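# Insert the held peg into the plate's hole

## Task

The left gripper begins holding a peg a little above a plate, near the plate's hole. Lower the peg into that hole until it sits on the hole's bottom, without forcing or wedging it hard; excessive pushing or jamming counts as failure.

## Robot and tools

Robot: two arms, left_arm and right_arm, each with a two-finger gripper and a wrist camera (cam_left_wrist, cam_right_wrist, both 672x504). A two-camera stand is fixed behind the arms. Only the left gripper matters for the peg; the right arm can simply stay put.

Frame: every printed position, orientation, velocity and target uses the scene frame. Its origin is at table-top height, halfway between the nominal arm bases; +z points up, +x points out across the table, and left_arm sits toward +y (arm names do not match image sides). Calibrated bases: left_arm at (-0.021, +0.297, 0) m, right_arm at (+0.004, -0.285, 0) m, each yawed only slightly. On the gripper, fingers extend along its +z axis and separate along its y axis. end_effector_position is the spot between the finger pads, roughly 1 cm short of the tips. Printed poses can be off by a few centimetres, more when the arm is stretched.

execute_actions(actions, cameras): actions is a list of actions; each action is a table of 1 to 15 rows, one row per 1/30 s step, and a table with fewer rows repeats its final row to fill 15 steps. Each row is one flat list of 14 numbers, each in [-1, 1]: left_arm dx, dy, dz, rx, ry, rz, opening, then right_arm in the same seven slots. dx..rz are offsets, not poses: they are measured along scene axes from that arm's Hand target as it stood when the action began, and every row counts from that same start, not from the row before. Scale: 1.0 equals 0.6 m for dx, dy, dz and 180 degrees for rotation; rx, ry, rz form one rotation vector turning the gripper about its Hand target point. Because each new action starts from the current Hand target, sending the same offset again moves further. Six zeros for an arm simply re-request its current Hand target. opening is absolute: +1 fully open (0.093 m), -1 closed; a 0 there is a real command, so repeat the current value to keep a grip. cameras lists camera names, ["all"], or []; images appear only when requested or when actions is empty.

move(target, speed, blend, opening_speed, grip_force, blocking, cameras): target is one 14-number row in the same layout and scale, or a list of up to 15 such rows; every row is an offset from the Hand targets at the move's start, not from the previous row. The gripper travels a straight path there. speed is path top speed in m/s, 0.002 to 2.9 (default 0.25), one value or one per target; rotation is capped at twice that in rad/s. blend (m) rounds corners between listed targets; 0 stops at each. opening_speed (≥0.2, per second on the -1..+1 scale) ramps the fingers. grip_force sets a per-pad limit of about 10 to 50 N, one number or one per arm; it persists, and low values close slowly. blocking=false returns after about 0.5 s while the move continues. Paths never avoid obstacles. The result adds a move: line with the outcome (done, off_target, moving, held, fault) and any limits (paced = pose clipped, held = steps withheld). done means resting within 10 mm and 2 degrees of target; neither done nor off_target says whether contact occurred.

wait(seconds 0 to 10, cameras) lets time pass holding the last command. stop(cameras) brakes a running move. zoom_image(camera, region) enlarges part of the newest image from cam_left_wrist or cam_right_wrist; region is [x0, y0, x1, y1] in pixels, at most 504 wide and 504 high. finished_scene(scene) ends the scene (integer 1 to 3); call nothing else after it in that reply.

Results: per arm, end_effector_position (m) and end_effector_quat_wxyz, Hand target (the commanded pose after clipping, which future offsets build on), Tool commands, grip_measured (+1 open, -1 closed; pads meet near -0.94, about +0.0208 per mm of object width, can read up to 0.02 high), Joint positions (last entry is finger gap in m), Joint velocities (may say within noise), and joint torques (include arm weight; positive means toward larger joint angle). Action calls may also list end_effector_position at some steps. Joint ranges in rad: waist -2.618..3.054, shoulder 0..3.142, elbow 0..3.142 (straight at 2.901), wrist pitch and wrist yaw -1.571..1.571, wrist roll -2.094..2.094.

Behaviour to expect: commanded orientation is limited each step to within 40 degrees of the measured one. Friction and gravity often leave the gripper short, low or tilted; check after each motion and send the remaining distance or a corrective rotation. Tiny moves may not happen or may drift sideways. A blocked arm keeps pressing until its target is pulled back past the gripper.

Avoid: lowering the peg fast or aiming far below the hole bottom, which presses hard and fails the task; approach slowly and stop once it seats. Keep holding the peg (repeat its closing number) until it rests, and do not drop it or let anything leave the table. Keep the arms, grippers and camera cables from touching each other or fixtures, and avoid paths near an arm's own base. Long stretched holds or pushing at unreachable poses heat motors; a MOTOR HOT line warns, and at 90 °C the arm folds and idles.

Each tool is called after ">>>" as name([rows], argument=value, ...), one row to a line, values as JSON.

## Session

>>> execute_actions(actions=[], cameras=["cam_left_wrist"])

Scene clock: 0.00 s.
left_arm: end_effector_position=(+0.2684, +0.1484, +0.1308) grip_measured=-0.257 end_effector_quat_wxyz=(+0.012, +0.856, +0.516, +0.016) | right_arm: end_effector_position=(+0.3789, -0.2649, +0.4022) grip_measured=+1.000 end_effector_quat_wxyz=(+0.707, -0.019, +0.707, +0.019)
Joint positions: left_arm=[-0.504 1.736 1.492 -1.289 -0.015 1.575 0.033] | right_arm=[0 1.047 1.047 0 0 0 0.093]
Joint velocities: left_arm=[-0.017 -0.002 0.007 -0.095 0.081 -0.066 0.007] | right_arm=[within noise]
Joint torques (N m): no reading
Heat: left arm: 24 °C; right arm: 23 °C.
Hand target: left_arm +0.2720, +0.1466, +0.1412; +0.029, +0.856, +0.516, +0.027 | right_arm +0.3762, -0.2650, +0.4149; +0.719, -0.019, +0.694, +0.019
Tool commands: left_gripper/opening=-0.941311 right_gripper/opening=+1.0
Images, in order (width x height): cam_left_wrist 672x504.

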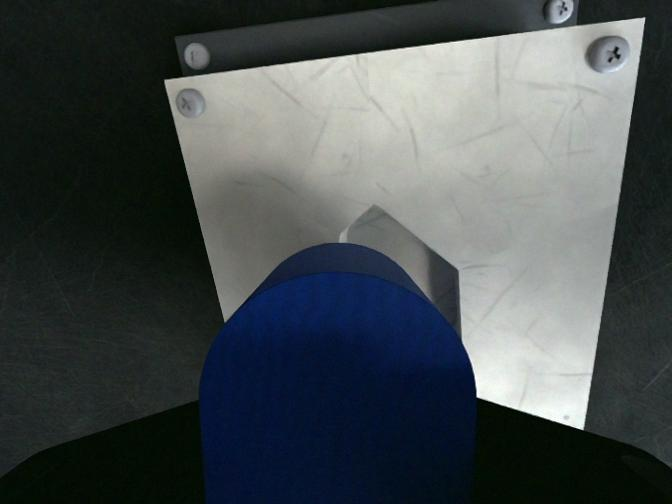

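>>> zoom_image(camera="cam_left_wrist", region=[190, 190, 490, 415])

Scaled by 1.680 from the camera's 672x504 image, which has a finer 960x720 frame.

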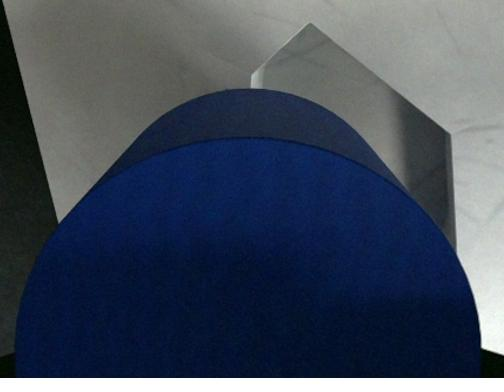

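>>> zoom_image(camera="cam_left_wrist", region=[270, 195, 400, 292])

Scaled by 3.877 from the camera's 672x504 image, which has a finer 960x720 frame.

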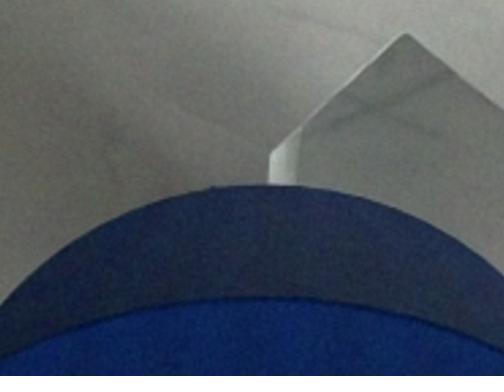

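>>> move(target=[-0.0097,0.0113,0.01,-0.0733,0.031,0.028,-0.941311,0,0,0,0,0,0,1], speed=0.15, cameras=["cam_left_wrist"])

>>> zoom_image(camera="cam_left_wrist", region=[240, 150, 480, 330])

Scene clock: 190.50 s.
left_arm: end_effector_position=(+0.2686, +0.1537, +0.1356) grip_measured=-0.200 end_effector_quat_wxyz=(+0.079, +0.820, +0.562, -0.076) | right_arm: end_effector_position=(+0.3789, -0.2649, +0.4021) grip_measured=+1.000 end_effector_quat_wxyz=(+0.707, -0.019, +0.707, +0.019)
Joint positions: left_arm=[-0.369 1.719 1.476 -1.289 0.216 1.588 0.036] | right_arm=[0 1.047 1.047 0 0 0 0.093]
Joint torques (N m): left_arm=[0.58 -10.81 4.27 0.45 0.21 0.19] | right_arm=[-0.18 -3.06 7.75 2.21 -0.01 -0.03]
Heat: left arm: 35 °C; right arm: 34 °C.
Hand target: left_arm +0.2662, +0.1534, +0.1472; +0.100, +0.824, +0.553, -0.073 | right_arm +0.3762, -0.2650, +0.4148; +0.719, -0.019, +0.694, +0.019
Off the commanded pose: left_arm 0.012 m, 3 deg | right_arm 0.013 m, 2 deg.
move: off_target (left_arm, right_arm)
Images, in order (width x height): cam_left_wrist 672x504.

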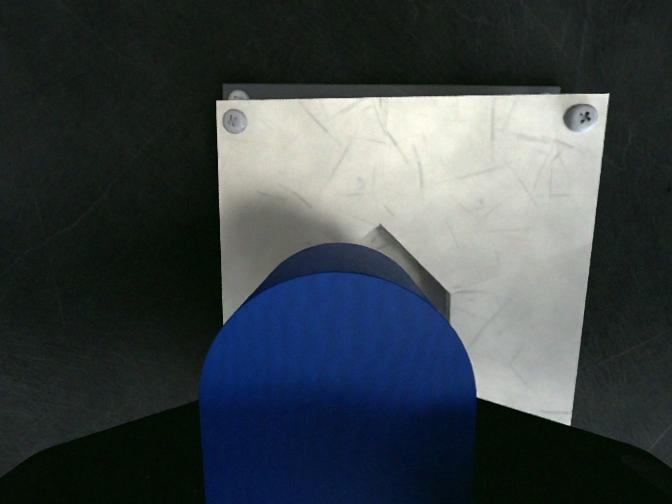

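Scaled by 2.100 from the camera's 672x504 image, which has a finer 960x720 frame.

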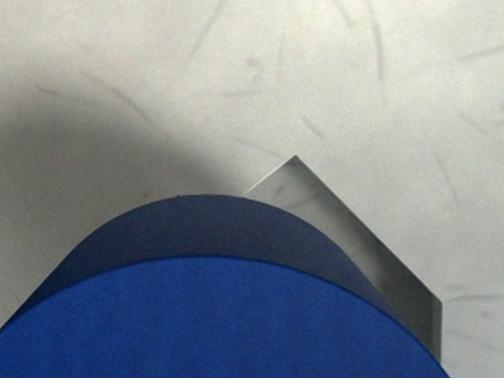

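>>> zoom_image(camera="cam_left_wrist", region=[200, 70, 420, 235])

>>> zoom_image(camera="cam_left_wrist", region=[420, 70, 640, 235])

>>> zoom_image(camera="cam_left_wrist", region=[420, 270, 640, 435])

>>> zoom_image(camera="cam_left_wrist", region=[180, 230, 400, 395])

Scaled by 2.291 from the camera's 672x504 image, which has a finer 960x720 frame.

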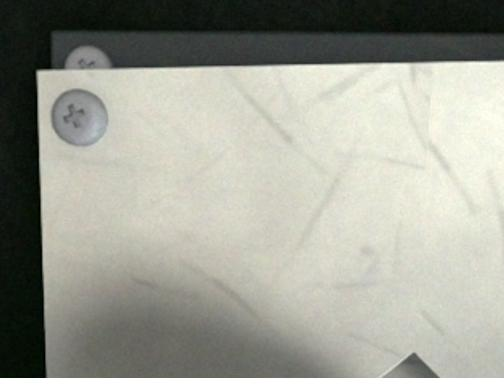

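Scaled by 2.291 from the camera's 672x504 image, which has a finer 960x720 frame.

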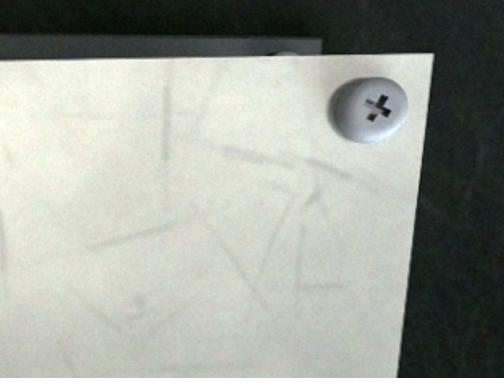

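Scaled by 2.291 from the camera's 672x504 image, which has a finer 960x720 frame.

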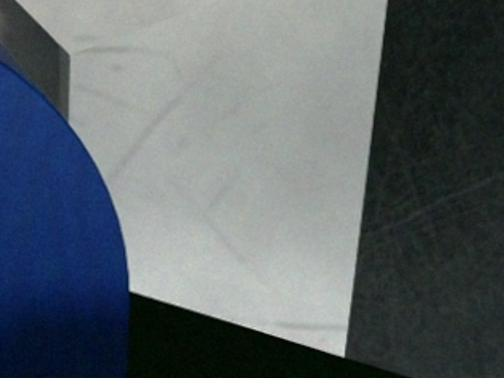

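Scaled by 2.291 from the camera's 672x504 image, which has a finer 960x720 frame.

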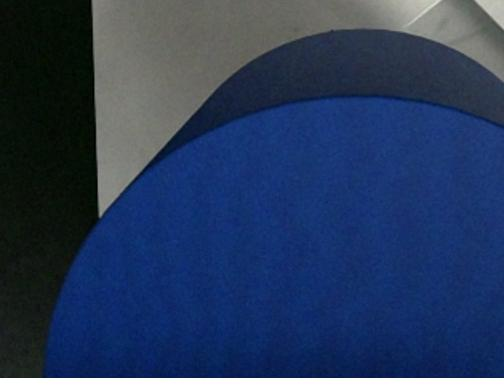

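>>> move(target=[-0.0115,0.0022,-0.02,0.008,0.0403,-0.012,-0.941311,0,0,0,0,0,0,1], speed=0.15, cameras=["cam_left_wrist"])

>>> zoom_image(camera="cam_left_wrist", region=[240, 170, 440, 320])

Scene clock: 317.53 s.
left_arm: end_effector_position=(+0.2542, +0.1573, +0.1247) grip_measured=-0.200 end_effector_quat_wxyz=(+0.037, +0.825, +0.551, -0.119) | right_arm: end_effector_position=(+0.3789, -0.2649, +0.4021) grip_measured=+1.000 end_effector_quat_wxyz=(+0.707, -0.019, +0.707, +0.019)
Joint positions: left_arm=[-0.364 1.775 1.494 -1.373 0.235 1.632 0.036] | right_arm=[0 1.047 1.047 0 0 0 0.093]
Joint torques (N m): left_arm=[0.85 -7.41 7.58 -0.02 0.29 0.21] | right_arm=[-0.18 -3.06 7.73 2.21 -0.01 -0.03]
Heat: left arm: 41 °C; right arm: 37 °C.
Hand target: left_arm +0.2594, +0.1548, +0.1353; +0.054, +0.829, +0.544, -0.120 | right_arm +0.3762, -0.2650, +0.4148; +0.719, -0.019, +0.694, +0.019
Off the commanded pose: left_arm 0.012 m, 2 deg | right_arm 0.013 m, 2 deg.
move: off_target (left_arm, right_arm)
Images, in order (width x height): cam_left_wrist 672x504.

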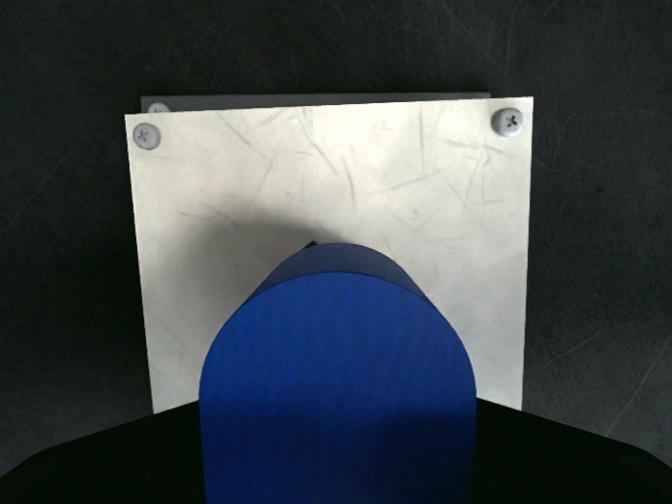

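Scaled by 2.520 from the camera's 672x504 image, which has a finer 960x720 frame.

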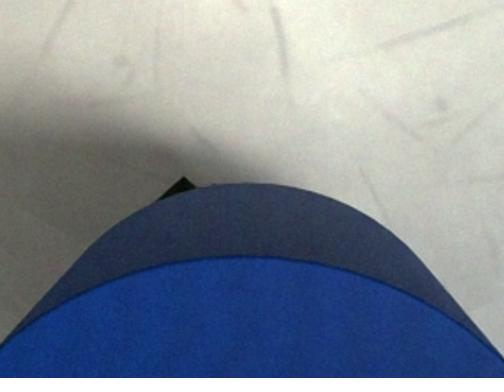

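>>> move(target=[0.0087,-0.001,-0.0117,0.0052,0.013,0,-0.941311,0,0,0,0,0,0,1], speed=0.12, cameras=["cam_left_wrist"])

>>> zoom_image(camera="cam_left_wrist", region=[270, 200, 400, 297])

Scene clock: 368.63 s.
left_arm: end_effector_position=(+0.2587, +0.1555, +0.1180) grip_measured=-0.200 end_effector_quat_wxyz=(+0.020, +0.824, +0.551, -0.132) | right_arm: end_effector_position=(+0.3789, -0.2649, +0.4021) grip_measured=+1.000 end_effector_quat_wxyz=(+0.707, -0.019, +0.707, +0.019)
Joint positions: left_arm=[-0.364 1.834 1.537 -1.4 0.236 1.635 0.036] | right_arm=[0 1.047 1.047 0 0 0 0.093]
Joint torques (N m): left_arm=[1.06 -7.77 7.58 -0.18 0.27 0.17] | right_arm=[-0.2 -3.06 7.73 2.21 -0.01 -0.03]
Heat: left arm: 40 °C; right arm: 37 °C.
Hand target: left_arm +0.2647, +0.1542, +0.1283; +0.036, +0.827, +0.546, -0.132 | right_arm +0.3762, -0.2650, +0.4148; +0.719, -0.019, +0.694, +0.019
Off the commanded pose: left_arm 0.012 m, 2 deg | right_arm 0.013 m, 2 deg.
move: off_target (left_arm, right_arm)
Images, in order (width x height): cam_left_wrist 672x504.

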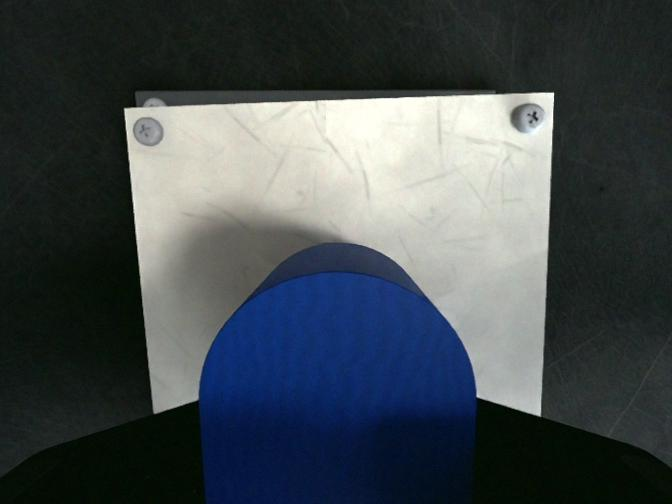

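Scaled by 3.877 from the camera's 672x504 image, which has a finer 960x720 frame.

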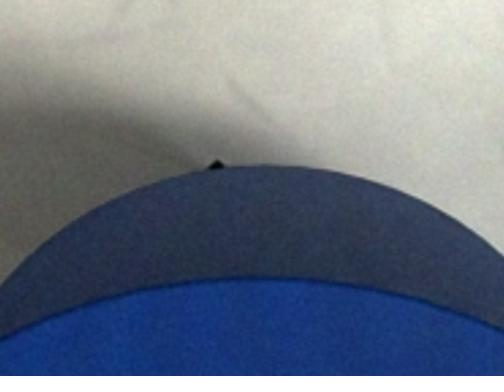

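>>> move(target=[-0.001,0.0016,-0.005,0.001,0.0026,0.004,-0.941311,0,0,0,0,0,0,1], speed=0.1, cameras=["cam_left_wrist"])

>>> zoom_image(camera="cam_left_wrist", region=[270, 200, 400, 297])

Scene clock: 402.77 s.
left_arm: end_effector_position=(+0.2594, +0.1569, +0.1180) grip_measured=-0.200 end_effector_quat_wxyz=(+0.021, +0.822, +0.553, -0.132) | right_arm: end_effector_position=(+0.3789, -0.2649, +0.4021) grip_measured=+1.000 end_effector_quat_wxyz=(+0.707, -0.019, +0.707, +0.019)
Joint positions: left_arm=[-0.359 1.834 1.537 -1.4 0.236 1.635 0.036] | right_arm=[0 1.047 1.047 0 0 0 0.093]
Joint torques (N m): left_arm=[0.81 -7.42 6.9 -0.11 0.28 0.11] | right_arm=[-0.2 -3.04 7.72 2.21 -0.01 -0.03]
Heat: left arm: 40 °C; right arm: 38 °C.
Hand target: left_arm +0.2641, +0.1551, +0.1253; +0.033, +0.823, +0.551, -0.134 | right_arm +0.3762, -0.2650, +0.4148; +0.719, -0.019, +0.694, +0.019
Off the commanded pose: left_arm 0.009 m, 1 deg | right_arm 0.013 m, 2 deg.
move: off_target (right_arm)
Images, in order (width x height): cam_left_wrist 672x504.

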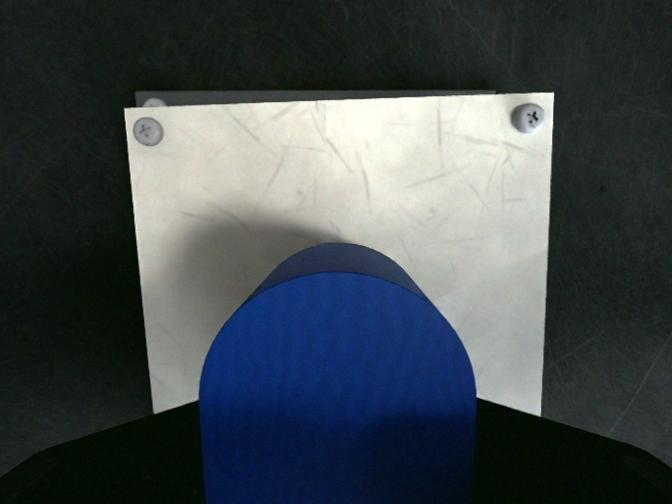

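Scaled by 3.877 from the camera's 672x504 image, which has a finer 960x720 frame.

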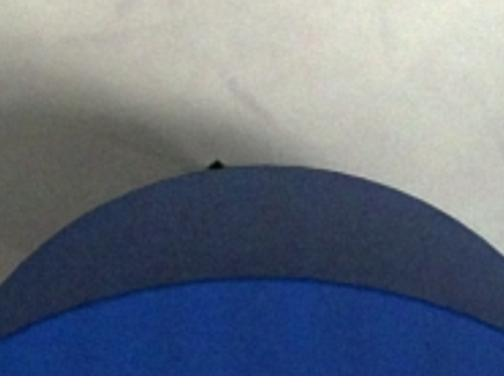

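>>> zoom_image(camera="cam_left_wrist", region=[300, 225, 350, 262])

Scaled by 10.080 from the camera's 672x504 image, which has a finer 960x720 frame.

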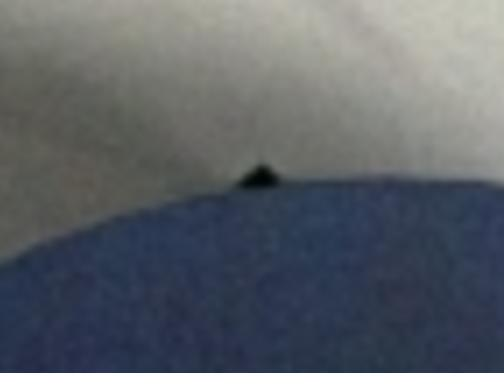

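>>> move(target=[0,0,-0.01,0,0,0.003,-0.941311,0,0,0,0,0,0,1], speed=0.1, cameras=["cam_left_wrist"])

>>> zoom_image(camera="cam_left_wrist", region=[300, 225, 350, 262])

Scene clock: 459.27 s.
left_arm: end_effector_position=(+0.2594, +0.1569, +0.1180) grip_measured=-0.200 end_effector_quat_wxyz=(+0.021, +0.822, +0.553, -0.132) | right_arm: end_effector_position=(+0.3789, -0.2649, +0.4021) grip_measured=+1.000 end_effector_quat_wxyz=(+0.707, -0.019, +0.707, +0.019)
Joint positions: left_arm=[-0.359 1.834 1.537 -1.4 0.236 1.635 0.036] | right_arm=[0 1.047 1.047 0 0 0 0.093]
Joint torques (N m): left_arm=[0.88 -7.51 5.08 0.21 0.3 0.02] | right_arm=[-0.18 -3.06 7.73 2.21 -0.01 -0.03]
Heat: left arm: 40 °C; right arm: 38 °C.
Hand target: left_arm +0.2641, +0.1551, +0.1193; +0.034, +0.820, +0.555, -0.134 | right_arm +0.3762, -0.2650, +0.4148; +0.719, -0.019, +0.694, +0.019
Off the commanded pose: left_arm 0.005 m, 2 deg | right_arm 0.013 m, 2 deg.
move: off_target (right_arm)
Images, in order (width x height): cam_left_wrist 672x504.

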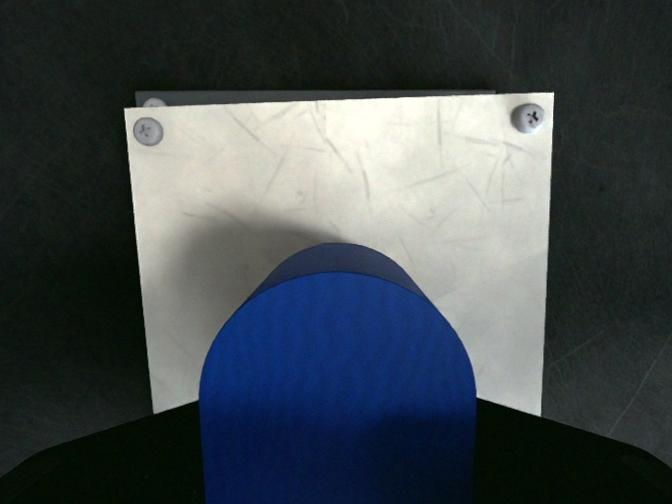

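Scaled by 10.080 from the camera's 672x504 image, which has a finer 960x720 frame.

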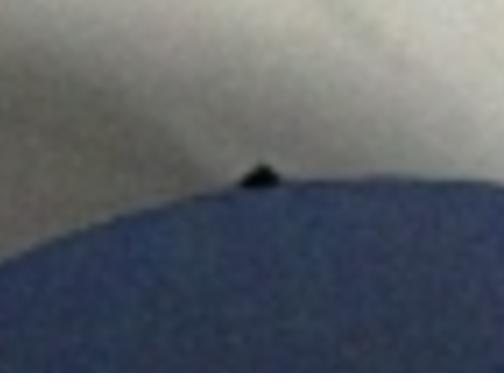

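>>> move(target=[0,0,-0.008,0,0,0,-0.941311,0,0,0,0,0,0,1], speed=0.1, cameras=["cam_left_wrist"])

>>> zoom_image(camera="cam_left_wrist", region=[300, 225, 350, 262])

Scene clock: 469.90 s.
left_arm: end_effector_position=(+0.2601, +0.1566, +0.1179) grip_measured=-0.200 end_effector_quat_wxyz=(+0.022, +0.822, +0.553, -0.131) | right_arm: end_effector_position=(+0.3789, -0.2649, +0.4021) grip_measured=+1.000 end_effector_quat_wxyz=(+0.707, -0.019, +0.707, +0.019)
Joint positions: left_arm=[-0.359 1.834 1.537 -1.397 0.236 1.635 0.036] | right_arm=[0 1.047 1.047 0 0 0 0.093]
Joint torques (N m): left_arm=[0.9 -7.39 3.73 0.37 0.28 0.01] | right_arm=[-0.2 -3.04 7.73 2.21 -0.01 -0.03]
Heat: left arm: 40 °C; right arm: 38 °C.
Hand target: left_arm +0.2640, +0.1551, +0.1145; +0.034, +0.820, +0.555, -0.134 | right_arm +0.3762, -0.2650, +0.4148; +0.719, -0.019, +0.694, +0.019
Off the commanded pose: left_arm 0.005 m, 1 deg | right_arm 0.013 m, 2 deg.
move: off_target (right_arm)
Images, in order (width x height): cam_left_wrist 672x504.

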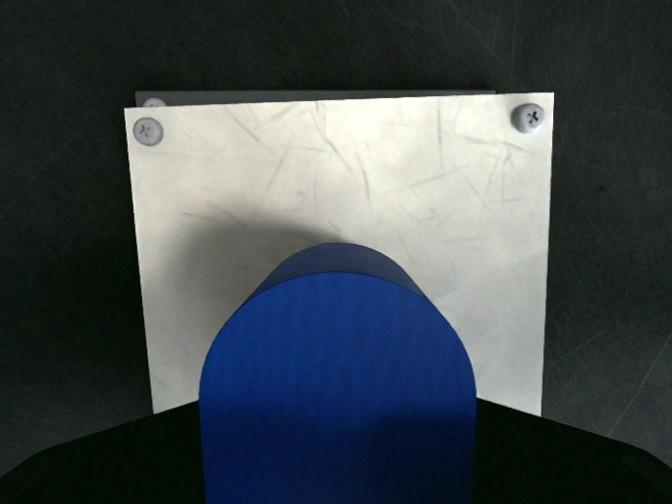

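Scaled by 10.080 from the camera's 672x504 image, which has a finer 960x720 frame.

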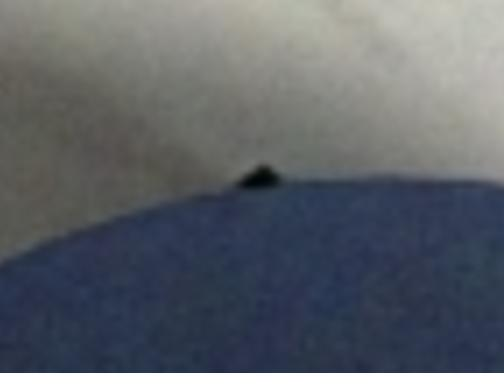

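>>> move([
  [0.0,0.0,0.025,0,0,0,-0.941311,0,0,0,0,0,0,1],
  [0.0018,0.0046,0.026,0,0,0,-0.941311,0,0,0,0,0,0,1],
], speed=0.12, cameras=["cam_left_wrist"])

>>> zoom_image(camera="cam_left_wrist", region=[280, 210, 380, 285])

Scene clock: 505.80 s.
left_arm: end_effector_position=(+0.2597, +0.1594, +0.1205) grip_measured=-0.200 end_effector_quat_wxyz=(+0.021, +0.819, +0.557, -0.134) | right_arm: end_effector_position=(+0.3789, -0.2649, +0.4021) grip_measured=+1.000 end_effector_quat_wxyz=(+0.707, -0.019, +0.707, +0.019)
Joint positions: left_arm=[-0.349 1.834 1.545 -1.413 0.239 1.635 0.036] | right_arm=[0 1.047 1.047 0 0 0 0.093]
Joint torques (N m): left_arm=[0.84 -7.58 7.46 -0.15 0.24 0.11] | right_arm=[-0.2 -3.06 7.73 2.21 -0.01 -0.03]
Heat: left arm: 40 °C; right arm: 39 °C.
Hand target: left_arm +0.2651, +0.1579, +0.1301; +0.034, +0.820, +0.555, -0.134 | right_arm +0.3762, -0.2650, +0.4148; +0.719, -0.019, +0.694, +0.019
Off the commanded pose: left_arm 0.011 m, 2 deg | right_arm 0.013 m, 2 deg.
move: off_target (left_arm, right_arm)
Images, in order (width x height): cam_left_wrist 672x504.

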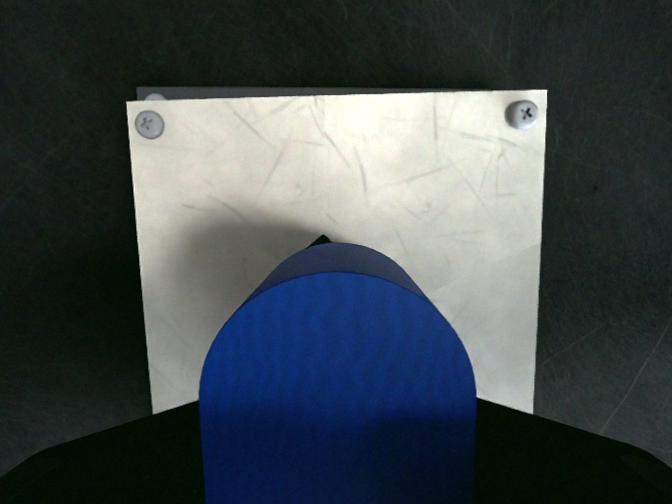

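Scaled by 5.040 from the camera's 672x504 image, which has a finer 960x720 frame.

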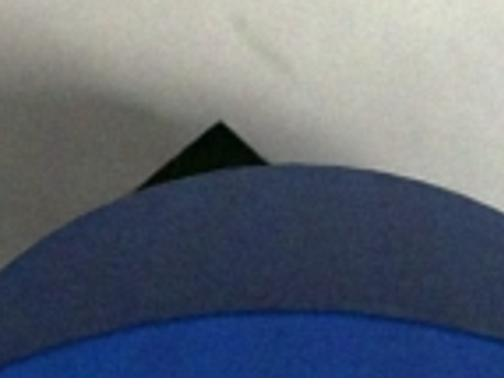

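>>> move(target=[-0.0052,-0.0105,0,0,0,0,-0.941311,0,0,0,0,0,0,1], speed=0.1, cameras=["cam_left_wrist"])

>>> zoom_image(camera="cam_left_wrist", region=[280, 210, 380, 285])

Scene clock: 649.03 s.
left_arm: end_effector_position=(+0.2597, +0.1594, +0.1205) grip_measured=-0.200 end_effector_quat_wxyz=(+0.021, +0.819, +0.557, -0.134) | right_arm: end_effector_position=(+0.3789, -0.2649, +0.4021) grip_measured=+1.000 end_effector_quat_wxyz=(+0.707, -0.019, +0.707, +0.019)
Joint positions: left_arm=[-0.349 1.834 1.545 -1.413 0.239 1.635 0.036] | right_arm=[0 1.047 1.047 0 0 0 0.093]
Joint torques (N m): left_arm=[-1.21 -8.03 6.99 -0.12 0.28 -0.11] | right_arm=[-0.18 -3.06 7.75 2.21 -0.01 -0.03]
Heat: left arm: 43 °C; right arm: 40 °C.
Hand target: left_arm +0.2620, +0.1516, +0.1301; +0.034, +0.820, +0.555, -0.134 | right_arm +0.3762, -0.2650, +0.4148; +0.719, -0.019, +0.694, +0.019
Off the commanded pose: left_arm 0.013 m, 2 deg | right_arm 0.013 m, 2 deg.
move: off_target (left_arm, right_arm)
Images, in order (width x height): cam_left_wrist 672x504.

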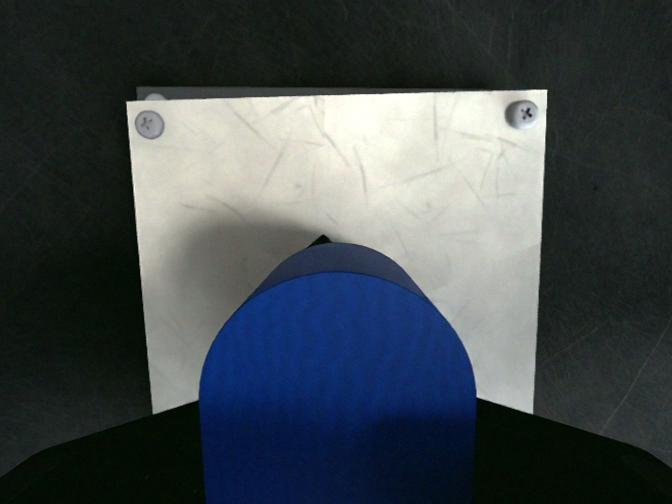

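Scaled by 5.040 from the camera's 672x504 image, which has a finer 960x720 frame.

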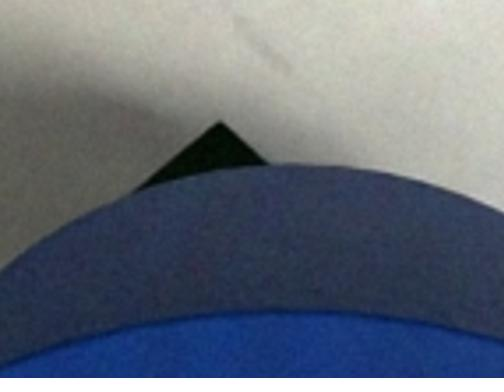

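>>> move([
  [-0.0018,-0.0037,0,0,0,0,-0.941311,0,0,0,0,0,0,1],
  [-0.0018,-0.0037,-0.012,0,0,0,-0.941311,0,0,0,0,0,0,1],
], speed=0.1, cameras=["cam_left_wrist"])

>>> zoom_image(camera="cam_left_wrist", region=[280, 210, 380, 285])

Scene clock: 662.53 s.
left_arm: end_effector_position=(+0.2591, +0.1562, +0.1204) grip_measured=-0.200 end_effector_quat_wxyz=(+0.021, +0.821, +0.555, -0.133) | right_arm: end_effector_position=(+0.3789, -0.2649, +0.4021) grip_measured=+1.000 end_effector_quat_wxyz=(+0.707, -0.019, +0.707, +0.019)
Joint positions: left_arm=[-0.36 1.834 1.545 -1.41 0.239 1.629 0.036] | right_arm=[0 1.047 1.047 0 0 0 0.093]
Joint torques (N m): left_arm=[-0.98 -8.06 4.97 0.17 0.3 -0.11] | right_arm=[-0.2 -3.04 7.73 2.21 -0.01 -0.03]
Heat: left arm: 43 °C; right arm: 40 °C.
Hand target: left_arm +0.2609, +0.1494, +0.1229; +0.034, +0.820, +0.555, -0.134 | right_arm +0.3762, -0.2650, +0.4148; +0.719, -0.019, +0.694, +0.019
Off the commanded pose: left_arm 0.007 m, 1 deg | right_arm 0.013 m, 2 deg.
move: off_target (right_arm)
Images, in order (width x height): cam_left_wrist 672x504.

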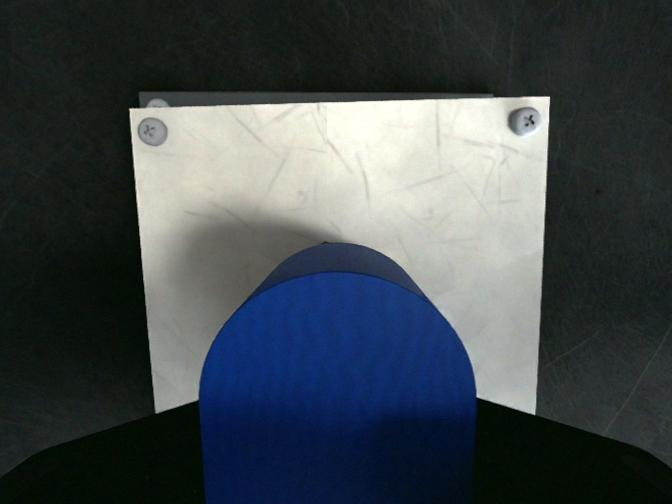

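Scaled by 5.040 from the camera's 672x504 image, which has a finer 960x720 frame.

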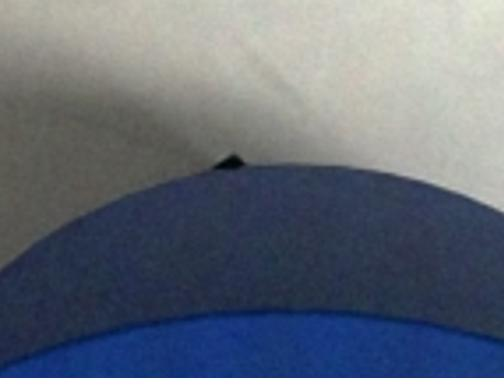

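>>> move(target=[-0.001,-0.001,-0.0117,0,0,0,-0.941311,0,0,0,0,0,0,1], speed=0.08, cameras=["cam_left_wrist"])

>>> zoom_image(camera="cam_left_wrist", region=[280, 210, 380, 285])

Scene clock: 675.03 s.
left_arm: end_effector_position=(+0.2597, +0.1560, +0.1163) grip_measured=-0.200 end_effector_quat_wxyz=(+0.022, +0.820, +0.556, -0.132) | right_arm: end_effector_position=(+0.3789, -0.2649, +0.4021) grip_measured=+1.000 end_effector_quat_wxyz=(+0.707, -0.019, +0.707, +0.019)
Joint positions: left_arm=[-0.36 1.834 1.529 -1.39 0.239 1.626 0.036] | right_arm=[0 1.047 1.047 0 0 0 0.093]
Joint torques (N m): left_arm=[-1.21 -8.01 4.04 0.32 0.28 -0.13] | right_arm=[-0.18 -3.06 7.75 2.21 -0.01 -0.03]
Heat: left arm: 42 °C; right arm: 40 °C.
Hand target: left_arm +0.2604, +0.1488, +0.1159; +0.034, +0.820, +0.555, -0.134 | right_arm +0.3762, -0.2650, +0.4148; +0.719, -0.019, +0.694, +0.019
Off the commanded pose: left_arm 0.007 m, 1 deg | right_arm 0.013 m, 2 deg.
move: off_target (right_arm)
Images, in order (width x height): cam_left_wrist 672x504.

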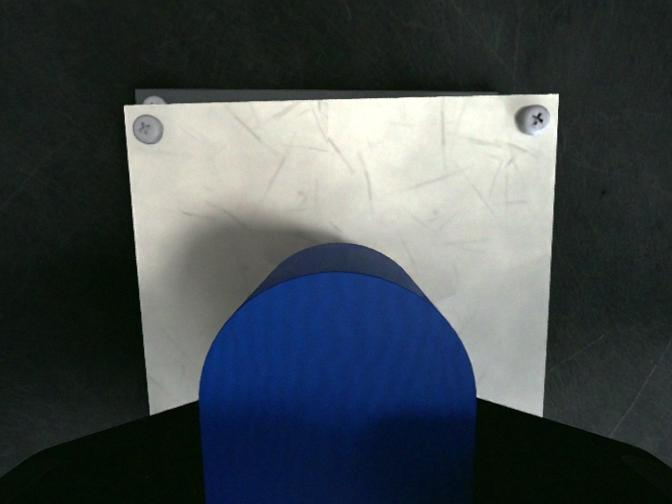

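Scaled by 5.040 from the camera's 672x504 image, which has a finer 960x720 frame.

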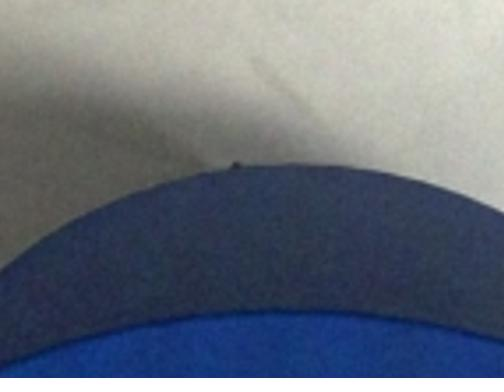

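>>> move(target=[-0.0005,0,-0.01,0,0,0,-0.941311,0,0,0,0,0,0,1], speed=0.08, cameras=["cam_left_wrist"])

>>> zoom_image(camera="cam_left_wrist", region=[280, 210, 380, 285])

Scene clock: 684.53 s.
left_arm: end_effector_position=(+0.2590, +0.1562, +0.1104) grip_measured=-0.200 end_effector_quat_wxyz=(+0.022, +0.820, +0.557, -0.133) | right_arm: end_effector_position=(+0.3789, -0.2649, +0.4021) grip_measured=+1.000 end_effector_quat_wxyz=(+0.707, -0.019, +0.707, +0.019)
Joint positions: left_arm=[-0.36 1.834 1.506 -1.368 0.239 1.626 0.036] | right_arm=[0 1.047 1.047 0 0 0 0.093]
Joint torques (N m): left_arm=[-1.21 -7.91 4.05 0.31 0.3 -0.12] | right_arm=[-0.17 -3.06 7.73 2.21 -0.01 -0.02]
Heat: left arm: 42 °C; right arm: 40 °C.
Hand target: left_arm +0.2600, +0.1488, +0.1099; +0.034, +0.820, +0.555, -0.134 | right_arm +0.3762, -0.2650, +0.4148; +0.719, -0.019, +0.694, +0.019
Off the commanded pose: left_arm 0.008 m, 1 deg | right_arm 0.013 m, 2 deg.
move: off_target (right_arm)
Images, in order (width x height): cam_left_wrist 672x504.

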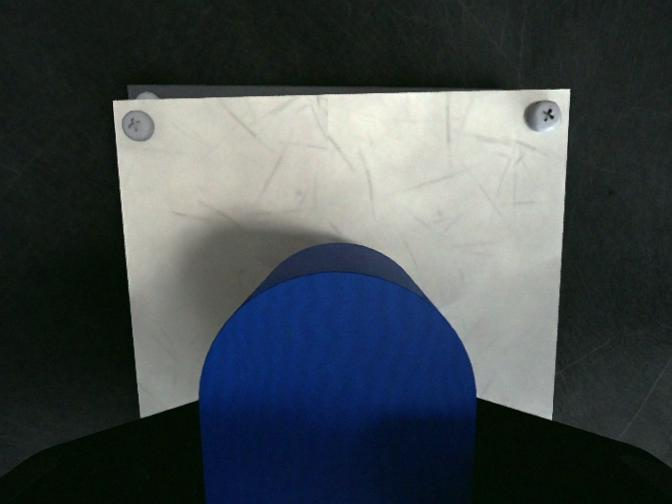

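Scaled by 5.040 from the camera's 672x504 image, which has a finer 960x720 frame.

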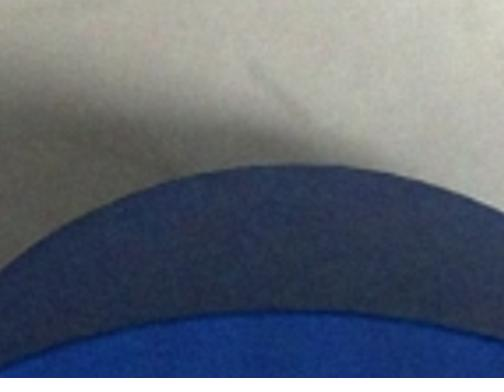

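>>> move(target=[-0.0012,0.0003,-0.01,0,0,0,-0.941311,0,0,0,0,0,0,1], speed=0.08)

>>> move(target=[-0.0012,0.0003,-0.01,0,0,0,-0.941311,0,0,0,0,0,0,1], speed=0.08, cameras=["cam_left_wrist"])

Scene clock: 699.43 s.
left_arm: end_effector_position=(+0.2583, +0.1565, +0.1043) grip_measured=-0.200 end_effector_quat_wxyz=(+0.022, +0.820, +0.557, -0.133) | right_arm: end_effector_position=(+0.3789, -0.2649, +0.4021) grip_measured=+1.000 end_effector_quat_wxyz=(+0.707, -0.019, +0.707, +0.019)
Joint positions: left_arm=[-0.36 1.834 1.482 -1.344 0.239 1.625 0.036] | right_arm=[0 1.047 1.047 0 0 0 0.093]
Joint torques (N m): left_arm=[-1.26 -7.98 4.04 0.33 0.3 -0.14] | right_arm=[-0.2 -3.04 7.75 2.21 -0.02 -0.03]
Heat: left arm: 42 °C; right arm: 41 °C.
Hand target: left_arm +0.2593, +0.1489, +0.1039; +0.034, +0.820, +0.555, -0.134 | right_arm +0.3762, -0.2650, +0.4148; +0.719, -0.019, +0.694, +0.019
Off the commanded pose: left_arm 0.008 m, 1 deg | right_arm 0.013 m, 2 deg.
move: off_target (right_arm)

Scene clock: 700.13 s.
left_arm: end_effector_position=(+0.2578, +0.1563, +0.1019) grip_measured=-0.200 end_effector_quat_wxyz=(+0.022, +0.819, +0.557, -0.134) | right_arm: end_effector_position=(+0.3789, -0.2649, +0.4021) grip_measured=+1.000 end_effector_quat_wxyz=(+0.707, -0.019, +0.707, +0.019)
Joint positions: left_arm=[-0.36 1.834 1.472 -1.335 0.241 1.625 0.036] | right_arm=[0 1.047 1.047 0 0 0 0.093]
Joint torques (N m): left_arm=[-1.26 -7.97 3.03 0.5 0.3 -0.12] | right_arm=[-0.18 -3.06 7.73 2.21 -0.01 -0.03]
Heat: left arm: 42 °C; right arm: 41 °C.
Hand target: left_arm +0.2585, +0.1491, +0.0979; +0.033, +0.820, +0.555, -0.135 | right_arm +0.3762, -0.2650, +0.4148; +0.719, -0.019, +0.694, +0.019
Off the commanded pose: left_arm 0.008 m, 1 deg | right_arm 0.013 m, 2 deg.
move: off_target (right_arm)
Images, in order (width x height): cam_left_wrist 672x504.

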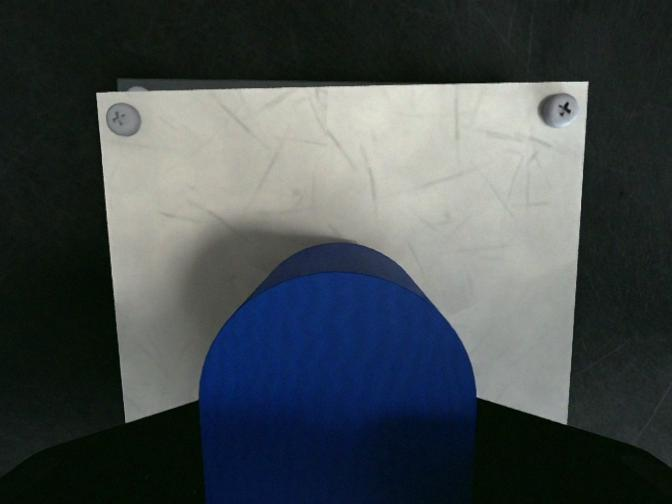

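>>> move(target=[-0.0006,0.0,-0.01,0,0,0,-0.941311,0,0,0,0,0,0,1], speed=0.08)

Scene clock: 707.30 s.
left_arm: end_effector_position=(+0.2576, +0.1563, +0.1016) grip_measured=-0.200 end_effector_quat_wxyz=(+0.024, +0.820, +0.557, -0.132) | right_arm: end_effector_position=(+0.3789, -0.2649, +0.4021) grip_measured=+1.000 end_effector_quat_wxyz=(+0.707, -0.019, +0.707, +0.019)
Joint positions: left_arm=[-0.36 1.829 1.465 -1.328 0.241 1.625 0.036] | right_arm=[0 1.047 1.047 0 0 0 0.093]
Joint torques (N m): left_arm=[-1.24 -7.24 1.92 0.69 0.23 -0.11] | right_arm=[-0.17 -3.04 7.73 2.21 -0.01 -0.03]
Heat: left arm: 42 °C; right arm: 41 °C.
Hand target: left_arm +0.2583, +0.1491, +0.0919; +0.034, +0.820, +0.555, -0.134 | right_arm +0.3762, -0.2650, +0.4148; +0.719, -0.019, +0.694, +0.019
Off the commanded pose: left_arm 0.012 m, 1 deg | right_arm 0.013 m, 2 deg.
move: off_target (left_arm, right_arm)

>>> move([
  [0.0006,0,0.018,0,0,0,-0.941311,0,0,0,0,0,0,1],
  [0.0006,0,0.018,0,0,0,0.5,0,0,0,0,0,0,1],
  [0.0006,0,0.16,0,0,0,0.5,0,0,0,0,0,0,1],
], speed=0.15, opening_speed=1.3, cameras=["cam_left_wrist"])

Scene clock: 729.77 s.
left_arm: end_effector_position=(+0.2594, +0.1537, +0.1699) grip_measured=+0.498 end_effector_quat_wxyz=(+0.039, +0.818, +0.560, -0.124) | right_arm: end_effector_position=(+0.3789, -0.2649, +0.4021) grip_measured=+1.000 end_effector_quat_wxyz=(+0.707, -0.019, +0.707, +0.019)
Joint positions: left_arm=[-0.363 1.809 1.713 -1.559 0.246 1.609 0.069] | right_arm=[0 1.047 1.047 0 0 0 0.093]
Joint torques (N m): left_arm=[-0.83 -10.37 6.78 0.02 0.23 -0.12] | right_arm=[-0.18 -3.06 7.73 2.21 -0.02 -0.03]
Heat: left arm: 41 °C; right arm: 41 °C.
Hand target: left_arm +0.2586, +0.1491, +0.1878; +0.033, +0.820, +0.555, -0.135 | right_arm +0.3762, -0.2650, +0.4148; +0.719, -0.019, +0.694, +0.019
Off the commanded pose: left_arm 0.019 m, 2 deg | right_arm 0.013 m, 2 deg.
joint sent to its limit (left arm) — joint 4 (wrist pitch), lower limit. The joint targets are off in orientation, not in position.
move: off_target (left_arm, right_arm)
Images, in order (width x height): cam_left_wrist 672x504.

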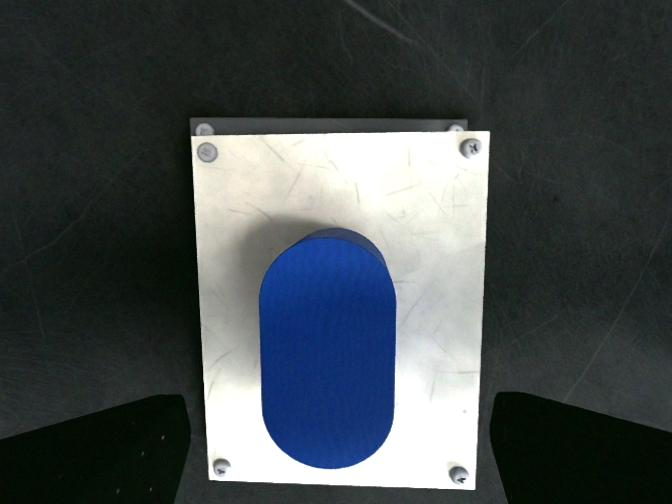

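Peg is seated and released.

>>> finished_scene(scene=3)

The scene is finished: the task was done.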